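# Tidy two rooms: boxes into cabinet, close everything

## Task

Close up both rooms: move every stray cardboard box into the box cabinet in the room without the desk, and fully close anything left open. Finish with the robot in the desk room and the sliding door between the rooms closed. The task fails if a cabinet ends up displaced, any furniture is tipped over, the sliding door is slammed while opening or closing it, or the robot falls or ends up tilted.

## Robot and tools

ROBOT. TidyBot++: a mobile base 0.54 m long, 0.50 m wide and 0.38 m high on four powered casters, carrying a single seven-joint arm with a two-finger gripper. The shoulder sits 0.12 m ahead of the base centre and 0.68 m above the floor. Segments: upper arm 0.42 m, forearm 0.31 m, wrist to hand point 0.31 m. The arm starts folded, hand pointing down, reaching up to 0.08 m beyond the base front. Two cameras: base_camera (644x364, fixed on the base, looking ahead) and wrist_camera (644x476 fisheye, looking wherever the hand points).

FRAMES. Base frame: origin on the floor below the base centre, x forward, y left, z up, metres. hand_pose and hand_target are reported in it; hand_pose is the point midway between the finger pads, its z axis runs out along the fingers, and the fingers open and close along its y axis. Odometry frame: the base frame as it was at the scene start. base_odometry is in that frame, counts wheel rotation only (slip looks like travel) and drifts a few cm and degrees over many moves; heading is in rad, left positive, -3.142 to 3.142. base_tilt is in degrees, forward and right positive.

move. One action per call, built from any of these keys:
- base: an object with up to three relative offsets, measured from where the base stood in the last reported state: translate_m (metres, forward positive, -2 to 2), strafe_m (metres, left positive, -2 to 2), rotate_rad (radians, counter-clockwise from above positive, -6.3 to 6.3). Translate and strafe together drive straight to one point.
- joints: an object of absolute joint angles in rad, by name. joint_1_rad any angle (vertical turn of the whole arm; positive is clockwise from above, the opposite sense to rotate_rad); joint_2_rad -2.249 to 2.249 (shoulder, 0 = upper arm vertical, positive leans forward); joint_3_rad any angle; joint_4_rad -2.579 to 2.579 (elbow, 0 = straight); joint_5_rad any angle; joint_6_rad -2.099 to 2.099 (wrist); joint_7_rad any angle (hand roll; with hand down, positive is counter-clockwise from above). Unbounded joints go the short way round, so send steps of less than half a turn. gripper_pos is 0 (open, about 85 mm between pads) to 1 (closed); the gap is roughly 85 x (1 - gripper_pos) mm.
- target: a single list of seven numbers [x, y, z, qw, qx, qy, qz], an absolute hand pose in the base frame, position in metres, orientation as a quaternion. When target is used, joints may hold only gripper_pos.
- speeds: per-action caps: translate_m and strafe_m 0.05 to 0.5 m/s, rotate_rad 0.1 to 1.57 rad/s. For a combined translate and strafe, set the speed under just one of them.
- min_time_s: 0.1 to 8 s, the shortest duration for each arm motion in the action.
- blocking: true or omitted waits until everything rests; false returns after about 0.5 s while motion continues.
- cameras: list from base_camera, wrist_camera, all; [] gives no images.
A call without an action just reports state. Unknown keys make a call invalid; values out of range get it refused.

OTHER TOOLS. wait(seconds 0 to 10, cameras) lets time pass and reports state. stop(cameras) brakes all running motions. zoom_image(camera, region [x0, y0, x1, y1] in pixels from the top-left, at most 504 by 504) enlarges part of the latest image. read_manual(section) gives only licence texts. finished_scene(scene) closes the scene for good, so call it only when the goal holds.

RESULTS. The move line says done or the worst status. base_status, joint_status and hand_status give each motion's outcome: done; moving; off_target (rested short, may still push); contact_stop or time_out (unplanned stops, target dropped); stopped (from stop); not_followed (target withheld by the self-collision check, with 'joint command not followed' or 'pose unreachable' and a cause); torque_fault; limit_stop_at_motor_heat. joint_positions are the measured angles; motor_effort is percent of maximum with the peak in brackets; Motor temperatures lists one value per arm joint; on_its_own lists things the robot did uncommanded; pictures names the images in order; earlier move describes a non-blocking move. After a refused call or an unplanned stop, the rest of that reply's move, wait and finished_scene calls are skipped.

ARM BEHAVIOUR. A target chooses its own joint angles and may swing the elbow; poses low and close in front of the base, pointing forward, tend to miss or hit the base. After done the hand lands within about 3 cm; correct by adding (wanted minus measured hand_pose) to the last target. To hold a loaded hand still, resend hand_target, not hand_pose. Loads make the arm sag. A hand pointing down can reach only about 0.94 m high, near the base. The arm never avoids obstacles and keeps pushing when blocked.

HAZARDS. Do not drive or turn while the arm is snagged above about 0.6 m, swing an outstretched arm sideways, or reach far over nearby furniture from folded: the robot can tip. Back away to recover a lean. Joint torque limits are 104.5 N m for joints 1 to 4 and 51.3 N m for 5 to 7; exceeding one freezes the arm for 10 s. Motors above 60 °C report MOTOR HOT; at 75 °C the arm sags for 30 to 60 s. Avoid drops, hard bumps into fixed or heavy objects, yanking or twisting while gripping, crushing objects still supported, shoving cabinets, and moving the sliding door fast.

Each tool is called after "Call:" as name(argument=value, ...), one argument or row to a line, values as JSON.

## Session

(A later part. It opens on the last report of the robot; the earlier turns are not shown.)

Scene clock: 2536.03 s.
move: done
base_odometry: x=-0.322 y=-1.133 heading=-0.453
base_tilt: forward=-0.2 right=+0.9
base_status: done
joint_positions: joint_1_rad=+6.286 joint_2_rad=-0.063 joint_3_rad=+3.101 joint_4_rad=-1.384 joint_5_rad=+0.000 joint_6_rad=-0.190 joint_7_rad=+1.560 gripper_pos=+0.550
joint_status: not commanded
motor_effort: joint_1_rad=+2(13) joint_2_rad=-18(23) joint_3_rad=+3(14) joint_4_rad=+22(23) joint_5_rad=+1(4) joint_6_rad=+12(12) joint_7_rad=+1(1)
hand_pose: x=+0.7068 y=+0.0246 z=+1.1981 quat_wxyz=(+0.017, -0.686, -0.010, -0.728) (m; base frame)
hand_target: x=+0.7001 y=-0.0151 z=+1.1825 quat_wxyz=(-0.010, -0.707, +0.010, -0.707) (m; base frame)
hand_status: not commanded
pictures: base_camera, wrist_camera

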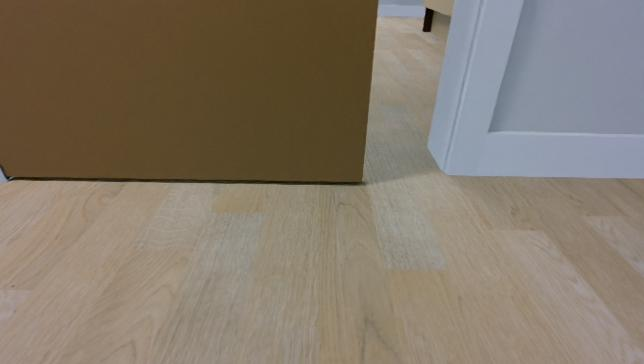

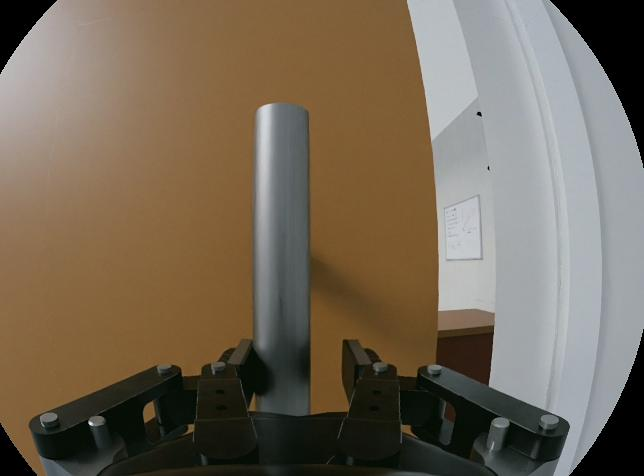

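Call:
move(
  base={"strafe_m": -0.12, "translate_m": 0.006},
  speeds={"strafe_m": 0.07},
)

Call:
move(
  base={"strafe_m": -0.06, "translate_m": 0.002},
  speeds={"strafe_m": 0.05},
)

Scene clock: 2543.03 s.
move: done
base_odometry: x=-0.369 y=-1.243 heading=-0.454
base_tilt: forward=-0.2 right=+0.9
base_status: done
joint_positions: joint_1_rad=+6.284 joint_2_rad=-0.062 joint_3_rad=+3.099 joint_4_rad=-1.383 joint_5_rad=+0.000 joint_6_rad=-0.191 joint_7_rad=+1.560 gripper_pos=+0.550
joint_status: not commanded
motor_effort: joint_1_rad=+3(13) joint_2_rad=-17(23) joint_3_rad=+4(14) joint_4_rad=+23(23) joint_5_rad=+1(4) joint_6_rad=+11(12) joint_7_rad=+0(1)
hand_pose: x=+0.7071 y=+0.0273 z=+1.1980 quat_wxyz=(+0.018, -0.686, -0.012, -0.728) (m; base frame)
hand_target: x=+0.7001 y=-0.0151 z=+1.1825 quat_wxyz=(-0.010, -0.707, +0.010, -0.707) (m; base frame)
hand_status: not commanded
pictures: base_camera, wrist_camera

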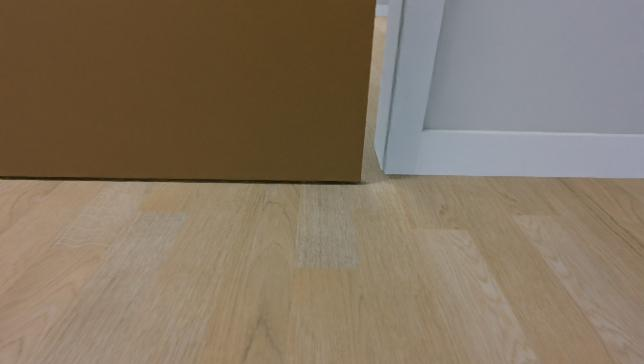

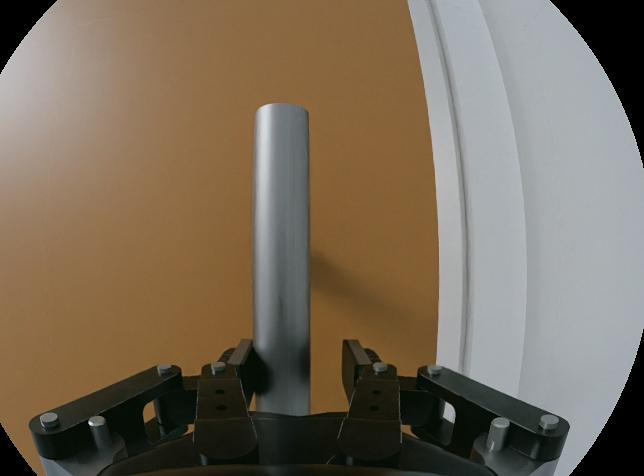

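Scene clock: 2544.90 s.
move: done
base_odometry: x=-0.394 y=-1.298 heading=-0.454
base_tilt: forward=-0.2 right=+0.9
base_status: done
joint_positions: joint_1_rad=+6.277 joint_2_rad=-0.063 joint_3_rad=+3.098 joint_4_rad=-1.383 joint_5_rad=+0.000 joint_6_rad=-0.192 joint_7_rad=+1.560 gripper_pos=+0.550
joint_status: not commanded
motor_effort: joint_1_rad=+4(12) joint_2_rad=-18(21) joint_3_rad=+5(13) joint_4_rad=+21(22) joint_5_rad=+1(3) joint_6_rad=+11(11) joint_7_rad=+0(1)
hand_pose: x=+0.7067 y=+0.0318 z=+1.1979 quat_wxyz=(+0.021, -0.686, -0.014, -0.727) (m; base frame)
hand_target: x=+0.7001 y=-0.0151 z=+1.1825 quat_wxyz=(-0.010, -0.707, +0.010, -0.707) (m; base frame)
hand_status: not commanded
pictures: base_camera, wrist_camera

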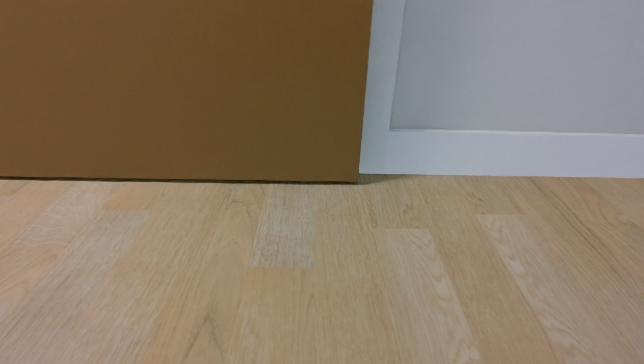

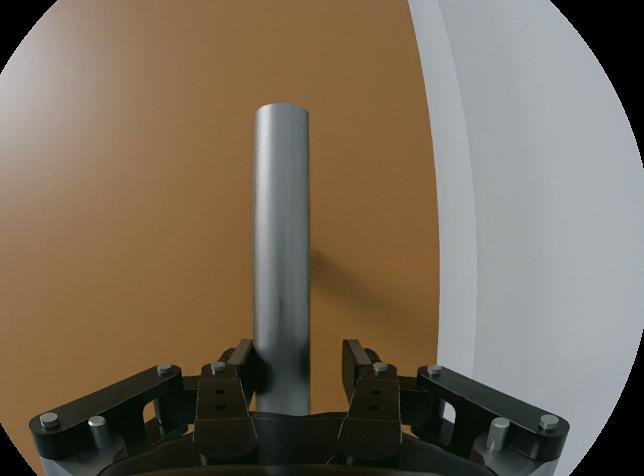

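Call:
move(
  base={"strafe_m": -0.04},
  speeds={"strafe_m": 0.05},
  cameras=["base_camera"],
)

Call:
move(
  base={"strafe_m": -0.03},
  speeds={"strafe_m": 0.05},
)

Scene clock: 2549.07 s.
move: done
base_odometry: x=-0.411 y=-1.334 heading=-0.454
base_tilt: forward=-0.2 right=+0.9
base_status: done
joint_positions: joint_1_rad=+6.282 joint_2_rad=-0.062 joint_3_rad=+3.098 joint_4_rad=-1.382 joint_5_rad=+0.000 joint_6_rad=-0.193 joint_7_rad=+1.560 gripper_pos=+0.550
joint_status: not commanded
motor_effort: joint_1_rad=+3(13) joint_2_rad=-19(23) joint_3_rad=+4(13) joint_4_rad=+23(23) joint_5_rad=+1(3) joint_6_rad=+12(12) joint_7_rad=+0(1)
hand_pose: x=+0.7070 y=+0.0292 z=+1.1975 quat_wxyz=(+0.019, -0.686, -0.013, -0.727) (m; base frame)
hand_target: x=+0.7001 y=-0.0151 z=+1.1825 quat_wxyz=(-0.010, -0.707, +0.010, -0.707) (m; base frame)
hand_status: not commanded
pictures: base_camera

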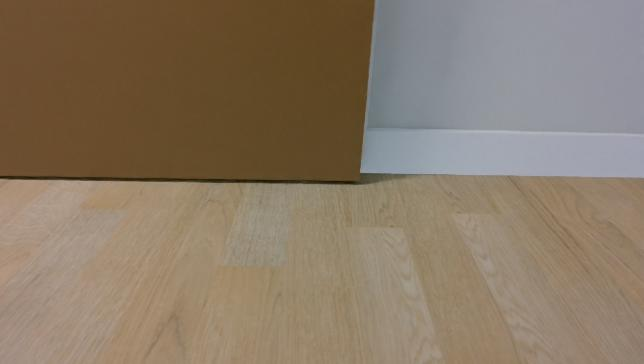

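Scene clock: 2550.13 s.
move: done
base_odometry: x=-0.424 y=-1.361 heading=-0.453
base_tilt: forward=-0.2 right=+0.9
base_status: done
joint_positions: joint_1_rad=+6.248 joint_2_rad=-0.057 joint_3_rad=+3.087 joint_4_rad=-1.377 joint_5_rad=+0.000 joint_6_rad=-0.194 joint_7_rad=+1.560 gripper_pos=+0.550
joint_status: not commanded
motor_effort: joint_1_rad=+12(14) joint_2_rad=-21(24) joint_3_rad=+12(15) joint_4_rad=+18(22) joint_5_rad=+3(4) joint_6_rad=+6(12) joint_7_rad=+1(1)
hand_pose: x=+0.7072 y=+0.0564 z=+1.1972 quat_wxyz=(+0.036, -0.686, -0.029, -0.726) (m; base frame)
hand_target: x=+0.7001 y=-0.0151 z=+1.1825 quat_wxyz=(-0.010, -0.707, +0.010, -0.707) (m; base frame)
hand_status: not commanded
pictures: base_camera, wrist_camera

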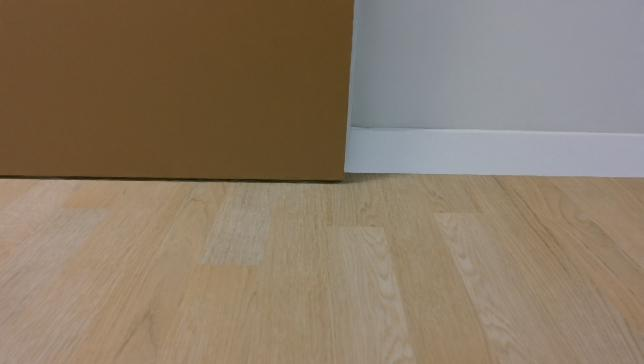

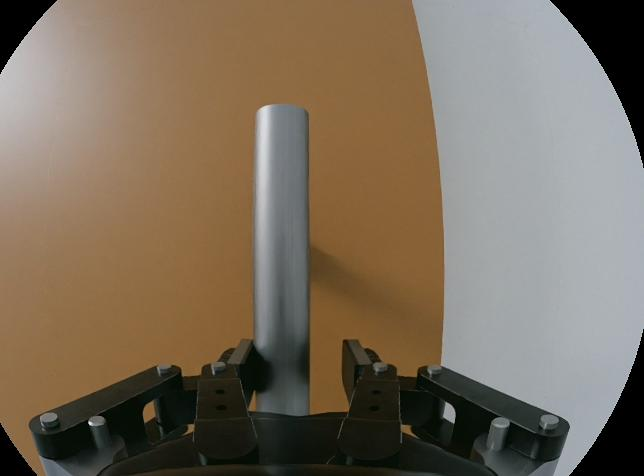

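Call:
move(
  base={"strafe_m": -0.03},
  speeds={"strafe_m": 0.05},
)

Scene clock: 2556.37 s.
move: done
base_odometry: x=-0.437 y=-1.388 heading=-0.453
base_tilt: forward=-0.2 right=+0.9
base_status: done
joint_positions: joint_1_rad=+6.222 joint_2_rad=-0.048 joint_3_rad=+3.065 joint_4_rad=-1.369 joint_5_rad=+0.000 joint_6_rad=-0.194 joint_7_rad=+1.560 gripper_pos=+0.550
joint_status: not commanded
motor_effort: joint_1_rad=+16(19) joint_2_rad=-24(25) joint_3_rad=+16(21) joint_4_rad=+17(19) joint_5_rad=+4(5) joint_6_rad=+4(8) joint_7_rad=+0(1)
hand_pose: x=+0.7073 y=+0.0849 z=+1.1969 quat_wxyz=(+0.053, -0.686, -0.045, -0.725) (m; base frame)
hand_target: x=+0.7001 y=-0.0151 z=+1.1825 quat_wxyz=(-0.010, -0.707, +0.010, -0.707) (m; base frame)
hand_status: not commanded
pictures: base_camera, wrist_camera

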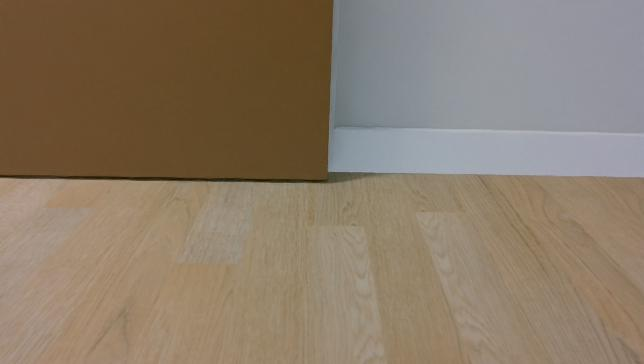

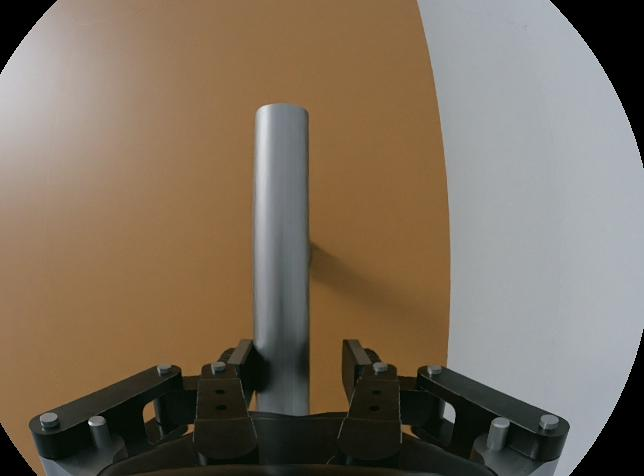

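Call:
move(
  base={"strafe_m": 0.085},
  speeds={"strafe_m": 0.06},
  cameras=["wrist_camera"],
)

Call:
move(
  joints={"gripper_pos": 0.2},
  cameras=["wrist_camera"],
)

Scene clock: 2562.40 s.
move: done
base_odometry: x=-0.400 y=-1.311 heading=-0.454
base_tilt: forward=-0.2 right=+0.9
base_status: done
joint_positions: joint_1_rad=+6.302 joint_2_rad=-0.062 joint_3_rad=+3.118 joint_4_rad=-1.380 joint_5_rad=+0.000 joint_6_rad=-0.196 joint_7_rad=+1.560 gripper_pos=+0.550
joint_status: not commanded
motor_effort: joint_1_rad=+0(17) joint_2_rad=-17(24) joint_3_rad=+0(18) joint_4_rad=+21(23) joint_5_rad=+1(4) joint_6_rad=+10(12) joint_7_rad=+0(1)
hand_pose: x=+0.7080 y=+0.0052 z=+1.1976 quat_wxyz=(+0.005, -0.687, +0.001, -0.727) (m; base frame)
hand_target: x=+0.7001 y=-0.0151 z=+1.1825 quat_wxyz=(-0.010, -0.707, +0.010, -0.707) (m; base frame)
hand_status: not commanded
pictures: wrist_camera

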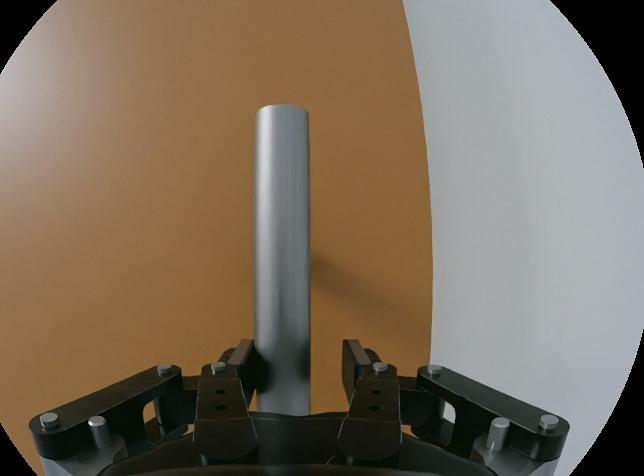

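Scene clock: 2563.13 s.
move: done
base_odometry: x=-0.400 y=-1.311 heading=-0.454
base_tilt: forward=-0.2 right=+0.9
base_status: not commanded
joint_positions: joint_1_rad=+6.302 joint_2_rad=-0.062 joint_3_rad=+3.118 joint_4_rad=-1.380 joint_5_rad=+0.000 joint_6_rad=-0.196 joint_7_rad=+1.560 gripper_pos=+0.200
joint_status: all done
motor_effort: joint_1_rad=+0(1) joint_2_rad=-16(18) joint_3_rad=+0(1) joint_4_rad=+21(21) joint_5_rad=+0(1) joint_6_rad=+10(10) joint_7_rad=+0(1)
hand_pose: x=+0.7080 y=+0.0052 z=+1.1976 quat_wxyz=(+0.005, -0.687, +0.001, -0.727) (m; base frame)
hand_target: x=+0.7001 y=-0.0151 z=+1.1825 quat_wxyz=(-0.010, -0.707, +0.010, -0.707) (m; base frame)
hand_status: not commanded
pictures: wrist_camera

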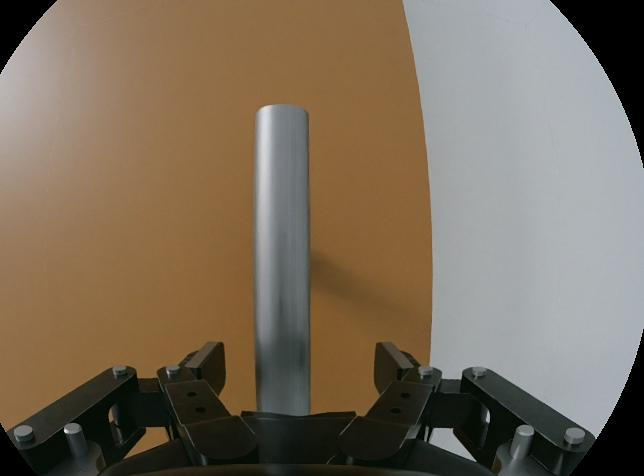

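Call:
move(
  base={"translate_m": -0.12},
  speeds={"translate_m": 0.1},
)

Call:
move(
  joints={"joint_1_rad": 0, "joint_2_rad": -0.354, "joint_3_rad": 3.14, "joint_4_rad": -2.53, "joint_5_rad": 0, "joint_6_rad": 0.5, "joint_7_rad": 1.57, "gripper_pos": 1.0},
  min_time_s=2.5,
)

Scene clock: 2569.83 s.
move: done
base_odometry: x=-0.508 y=-1.259 heading=-0.453
base_tilt: forward=-0.2 right=+0.9
base_status: done
joint_positions: joint_1_rad=+6.303 joint_2_rad=-0.073 joint_3_rad=+3.118 joint_4_rad=-1.380 joint_5_rad=+0.000 joint_6_rad=-0.196 joint_7_rad=+1.560 gripper_pos=+0.200
joint_status: not commanded
motor_effort: joint_1_rad=+0(1) joint_2_rad=-16(21) joint_3_rad=+1(2) joint_4_rad=+21(22) joint_5_rad=+0(1) joint_6_rad=+10(10) joint_7_rad=+0(1)
hand_pose: x=+0.7020 y=+0.0045 z=+1.2044 quat_wxyz=(+0.005, -0.683, +0.002, -0.731) (m; base frame)
hand_target: x=+0.7001 y=-0.0151 z=+1.1825 quat_wxyz=(-0.010, -0.707, +0.010, -0.707) (m; base frame)
hand_status: not commanded
pictures: base_camera, wrist_camera

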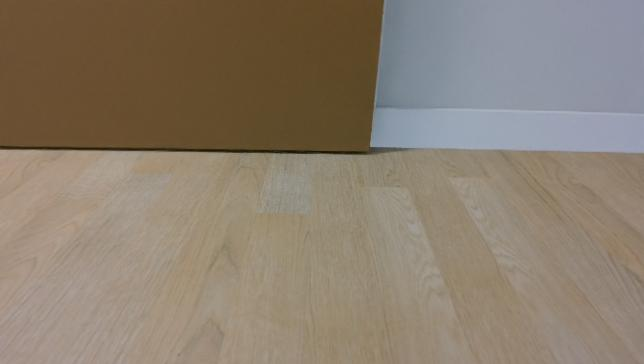

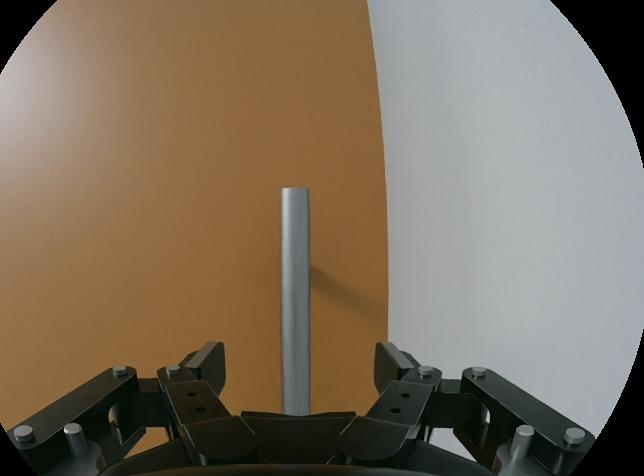

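Scene clock: 2572.90 s.
move: done
base_odometry: x=-0.508 y=-1.259 heading=-0.453
base_tilt: forward=-0.3 right=+0.9
base_status: not commanded
joint_positions: joint_1_rad=+6.297 joint_2_rad=-0.338 joint_3_rad=+3.118 joint_4_rad=-2.513 joint_5_rad=+0.000 joint_6_rad=+0.412 joint_7_rad=+1.560 gripper_pos=+0.999
joint_status: all done
motor_effort: joint_1_rad=+1(2) joint_2_rad=-6(17) joint_3_rad=+0(2) joint_4_rad=+19(22) joint_5_rad=+0(2) joint_6_rad=+10(12) joint_7_rad=+0(1)
hand_pose: x=+0.5435 y=+0.0060 z=+0.8407 quat_wxyz=(+0.003, -0.772, -0.002, -0.636) (m; base frame)
hand_target: x=+0.5412 y=+0.0021 z=+0.8649 quat_wxyz=(+0.001, -0.743, +0.000, -0.669) (m; base frame)
hand_status: not commanded
pictures: base_camera, wrist_camera

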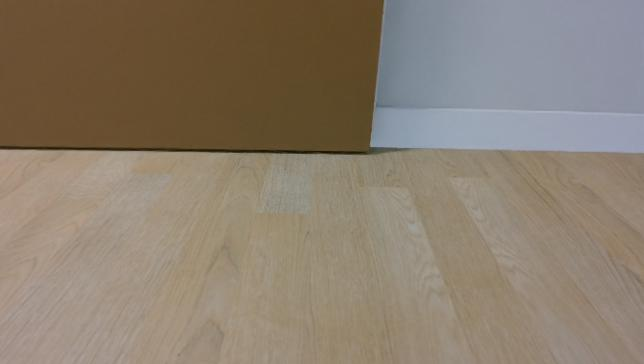

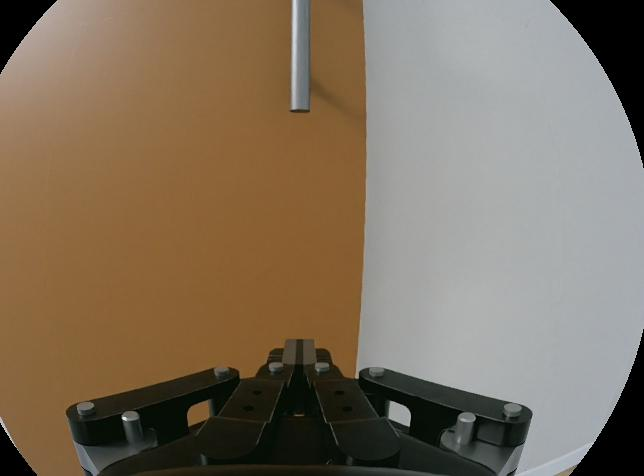

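Call:
move(
  base={"strafe_m": 0.8},
  speeds={"strafe_m": 0.25},
)

Scene clock: 2580.17 s.
move: done
base_odometry: x=-0.158 y=-0.539 heading=-0.453
base_tilt: forward=-0.2 right=+0.9
base_status: done
joint_positions: joint_1_rad=+6.294 joint_2_rad=-0.340 joint_3_rad=+3.122 joint_4_rad=-2.513 joint_5_rad=+0.000 joint_6_rad=+0.414 joint_7_rad=+1.560 gripper_pos=+0.999
joint_status: not commanded
motor_effort: joint_1_rad=+0(2) joint_2_rad=-6(7) joint_3_rad=+0(2) joint_4_rad=+19(19) joint_5_rad=+1(1) joint_6_rad=+10(10) joint_7_rad=+0(1)
hand_pose: x=+0.5434 y=+0.0059 z=+0.8421 quat_wxyz=(+0.003, -0.770, -0.001, -0.638) (m; base frame)
hand_target: x=+0.5412 y=+0.0021 z=+0.8649 quat_wxyz=(+0.001, -0.743, +0.000, -0.669) (m; base frame)
hand_status: not commanded
pictures: base_camera, wrist_camera

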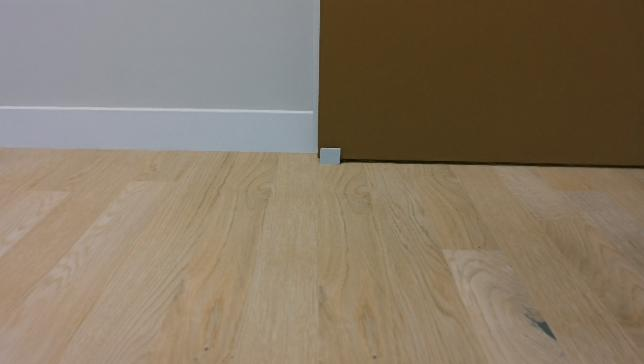

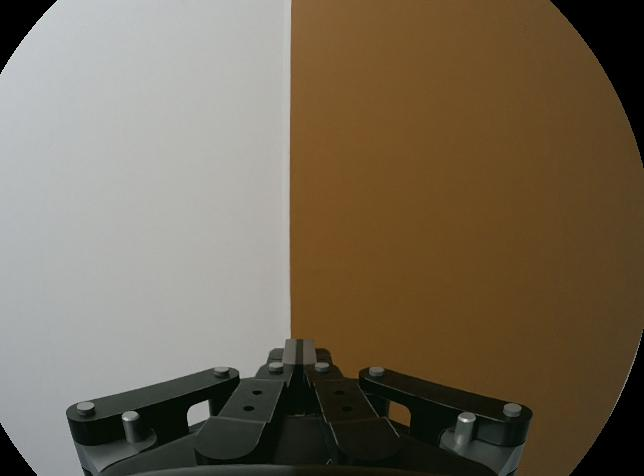

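Call:
move(
  base={"strafe_m": 0.25, "translate_m": 0.06},
  speeds={"strafe_m": 0.2},
  cameras=[],
)

Call:
move(
  base={"rotate_rad": 1.571},
  speeds={"rotate_rad": 0.8},
)

Call:
move(
  base={"rotate_rad": 1.3},
  speeds={"rotate_rad": 0.8},
)

Call:
move(
  base={"rotate_rad": 1.3},
  speeds={"rotate_rad": 0.8},
)

Scene clock: 2589.13 s.
move: done
base_odometry: x=+0.005 y=-0.340 heading=-0.453
base_tilt: forward=-0.2 right=+0.9
base_status: done
joint_positions: joint_1_rad=+6.293 joint_2_rad=-0.341 joint_3_rad=+3.125 joint_4_rad=-2.513 joint_5_rad=+0.000 joint_6_rad=+0.415 joint_7_rad=+1.560 gripper_pos=+0.999
joint_status: not commanded
motor_effort: joint_1_rad=+0(1) joint_2_rad=-6(7) joint_3_rad=+1(2) joint_4_rad=+19(19) joint_5_rad=+1(1) joint_6_rad=+10(10) joint_7_rad=+0(1)
hand_pose: x=+0.5432 y=+0.0051 z=+0.8428 quat_wxyz=(+0.003, -0.770, +0.000, -0.638) (m; base frame)
hand_target: x=+0.5412 y=+0.0021 z=+0.8649 quat_wxyz=(+0.001, -0.743, +0.000, -0.669) (m; base frame)
hand_status: not commanded
pictures: none
No camera images: "cameras" was empty.

Scene clock: 2591.90 s.
move: done
base_odometry: x=+0.005 y=-0.340 heading=+1.117
base_tilt: forward=-0.2 right=+0.9
base_status: done
joint_positions: joint_1_rad=+6.290 joint_2_rad=-0.342 joint_3_rad=+3.125 joint_4_rad=-2.513 joint_5_rad=+0.000 joint_6_rad=+0.415 joint_7_rad=+1.560 gripper_pos=+0.999
joint_status: not commanded
motor_effort: joint_1_rad=+1(2) joint_2_rad=-6(7) joint_3_rad=+0(2) joint_4_rad=+19(19) joint_5_rad=+1(1) joint_6_rad=+10(10) joint_7_rad=+1(1)
hand_pose: x=+0.5431 y=+0.0057 z=+0.8430 quat_wxyz=(+0.004, -0.770, -0.001, -0.638) (m; base frame)
hand_target: x=+0.5412 y=+0.0021 z=+0.8649 quat_wxyz=(+0.001, -0.743, +0.000, -0.669) (m; base frame)
hand_status: not commanded
pictures: base_camera, wrist_camera

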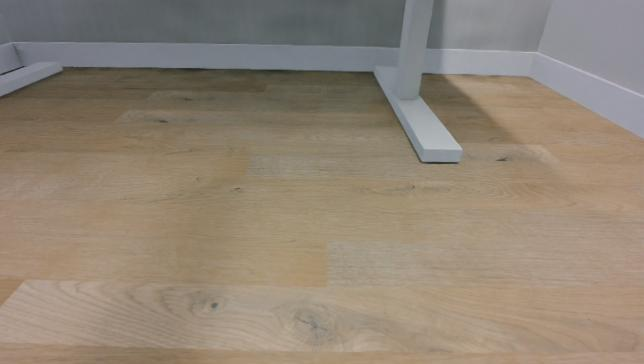

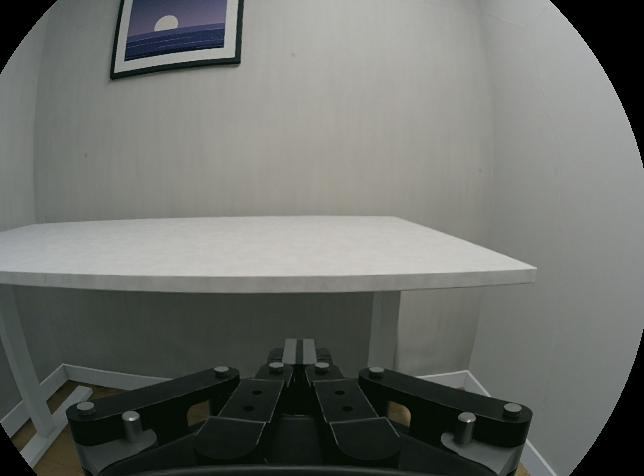

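Scene clock: 2594.33 s.
move: done
base_odometry: x=+0.005 y=-0.340 heading=+2.416
base_tilt: forward=-0.2 right=+0.9
base_status: done
joint_positions: joint_1_rad=+6.289 joint_2_rad=-0.342 joint_3_rad=+3.126 joint_4_rad=-2.513 joint_5_rad=+0.000 joint_6_rad=+0.415 joint_7_rad=+1.560 gripper_pos=+0.999
joint_status: not commanded
motor_effort: joint_1_rad=-1(2) joint_2_rad=-6(7) joint_3_rad=+0(2) joint_4_rad=+19(19) joint_5_rad=+1(2) joint_6_rad=+10(10) joint_7_rad=+0(1)
hand_pose: x=+0.5431 y=+0.0057 z=+0.8430 quat_wxyz=(+0.004, -0.770, -0.001, -0.638) (m; base frame)
hand_target: x=+0.5412 y=+0.0021 z=+0.8649 quat_wxyz=(+0.001, -0.743, +0.000, -0.669) (m; base frame)
hand_status: not commanded
pictures: base_camera, wrist_camera

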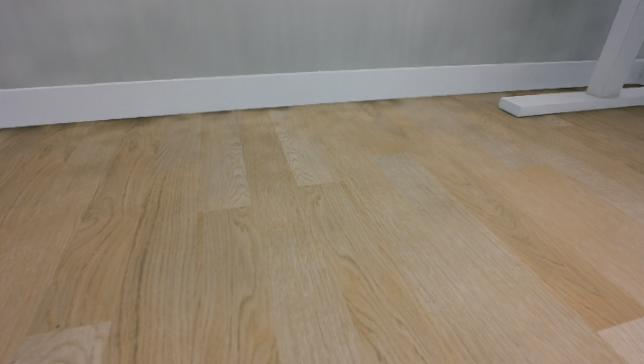

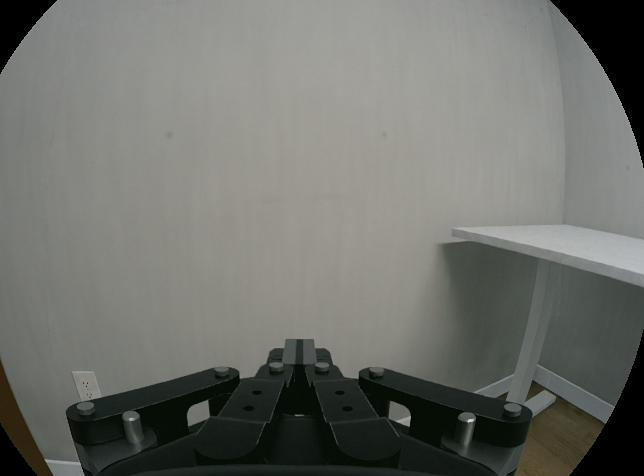

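Scene clock: 2596.77 s.
move: done
base_odometry: x=+0.005 y=-0.340 heading=-2.568
base_tilt: forward=-0.2 right=+0.9
base_status: done
joint_positions: joint_1_rad=+6.289 joint_2_rad=-0.342 joint_3_rad=+3.127 joint_4_rad=-2.513 joint_5_rad=+0.000 joint_6_rad=+0.415 joint_7_rad=+1.560 gripper_pos=+0.999
joint_status: not commanded
motor_effort: joint_1_rad=+0(2) joint_2_rad=-6(7) joint_3_rad=+0(2) joint_4_rad=+19(19) joint_5_rad=+1(1) joint_6_rad=+10(10) joint_7_rad=+0(1)
hand_pose: x=+0.5431 y=+0.0056 z=+0.8430 quat_wxyz=(+0.004, -0.770, -0.001, -0.638) (m; base frame)
hand_target: x=+0.5412 y=+0.0021 z=+0.8649 quat_wxyz=(+0.001, -0.743, +0.000, -0.669) (m; base frame)
hand_status: not commanded
pictures: base_camera, wrist_camera

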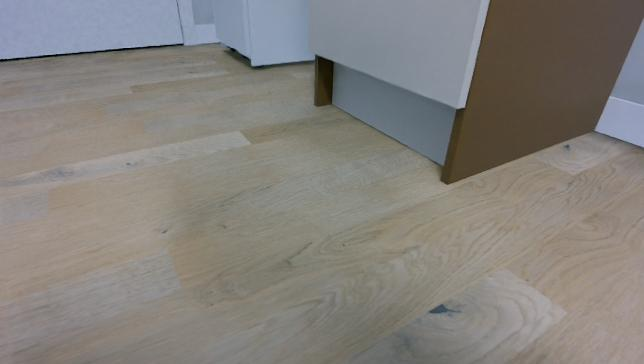

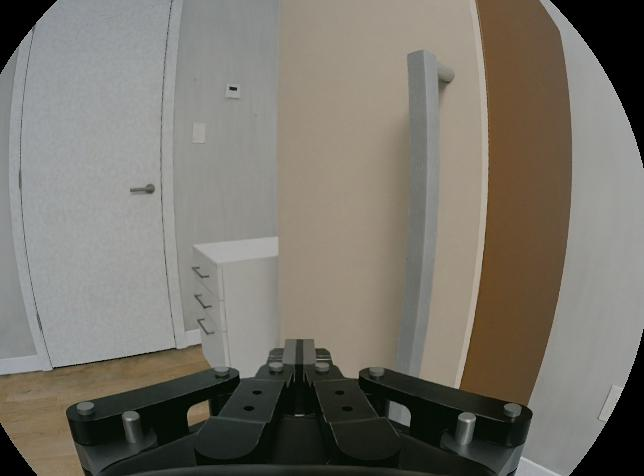

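Call:
zoom_image(
  camera="base_camera",
  region=[200, 0, 560, 200],
)

Call:
zoom_image(
  camera="wrist_camera",
  region=[150, 0, 600, 420],
)

Scaled by 1.400.

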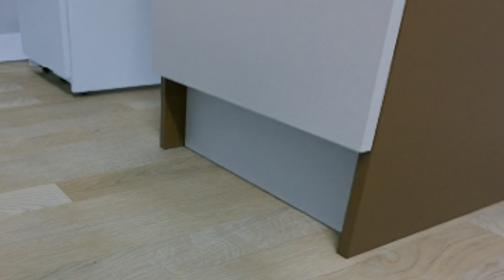

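Scaled by 1.120.

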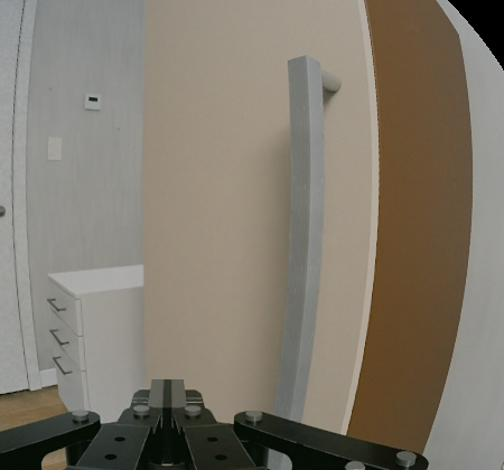

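Call:
finished_scene(
  scene=2,
)

The scene is finished: the task was done.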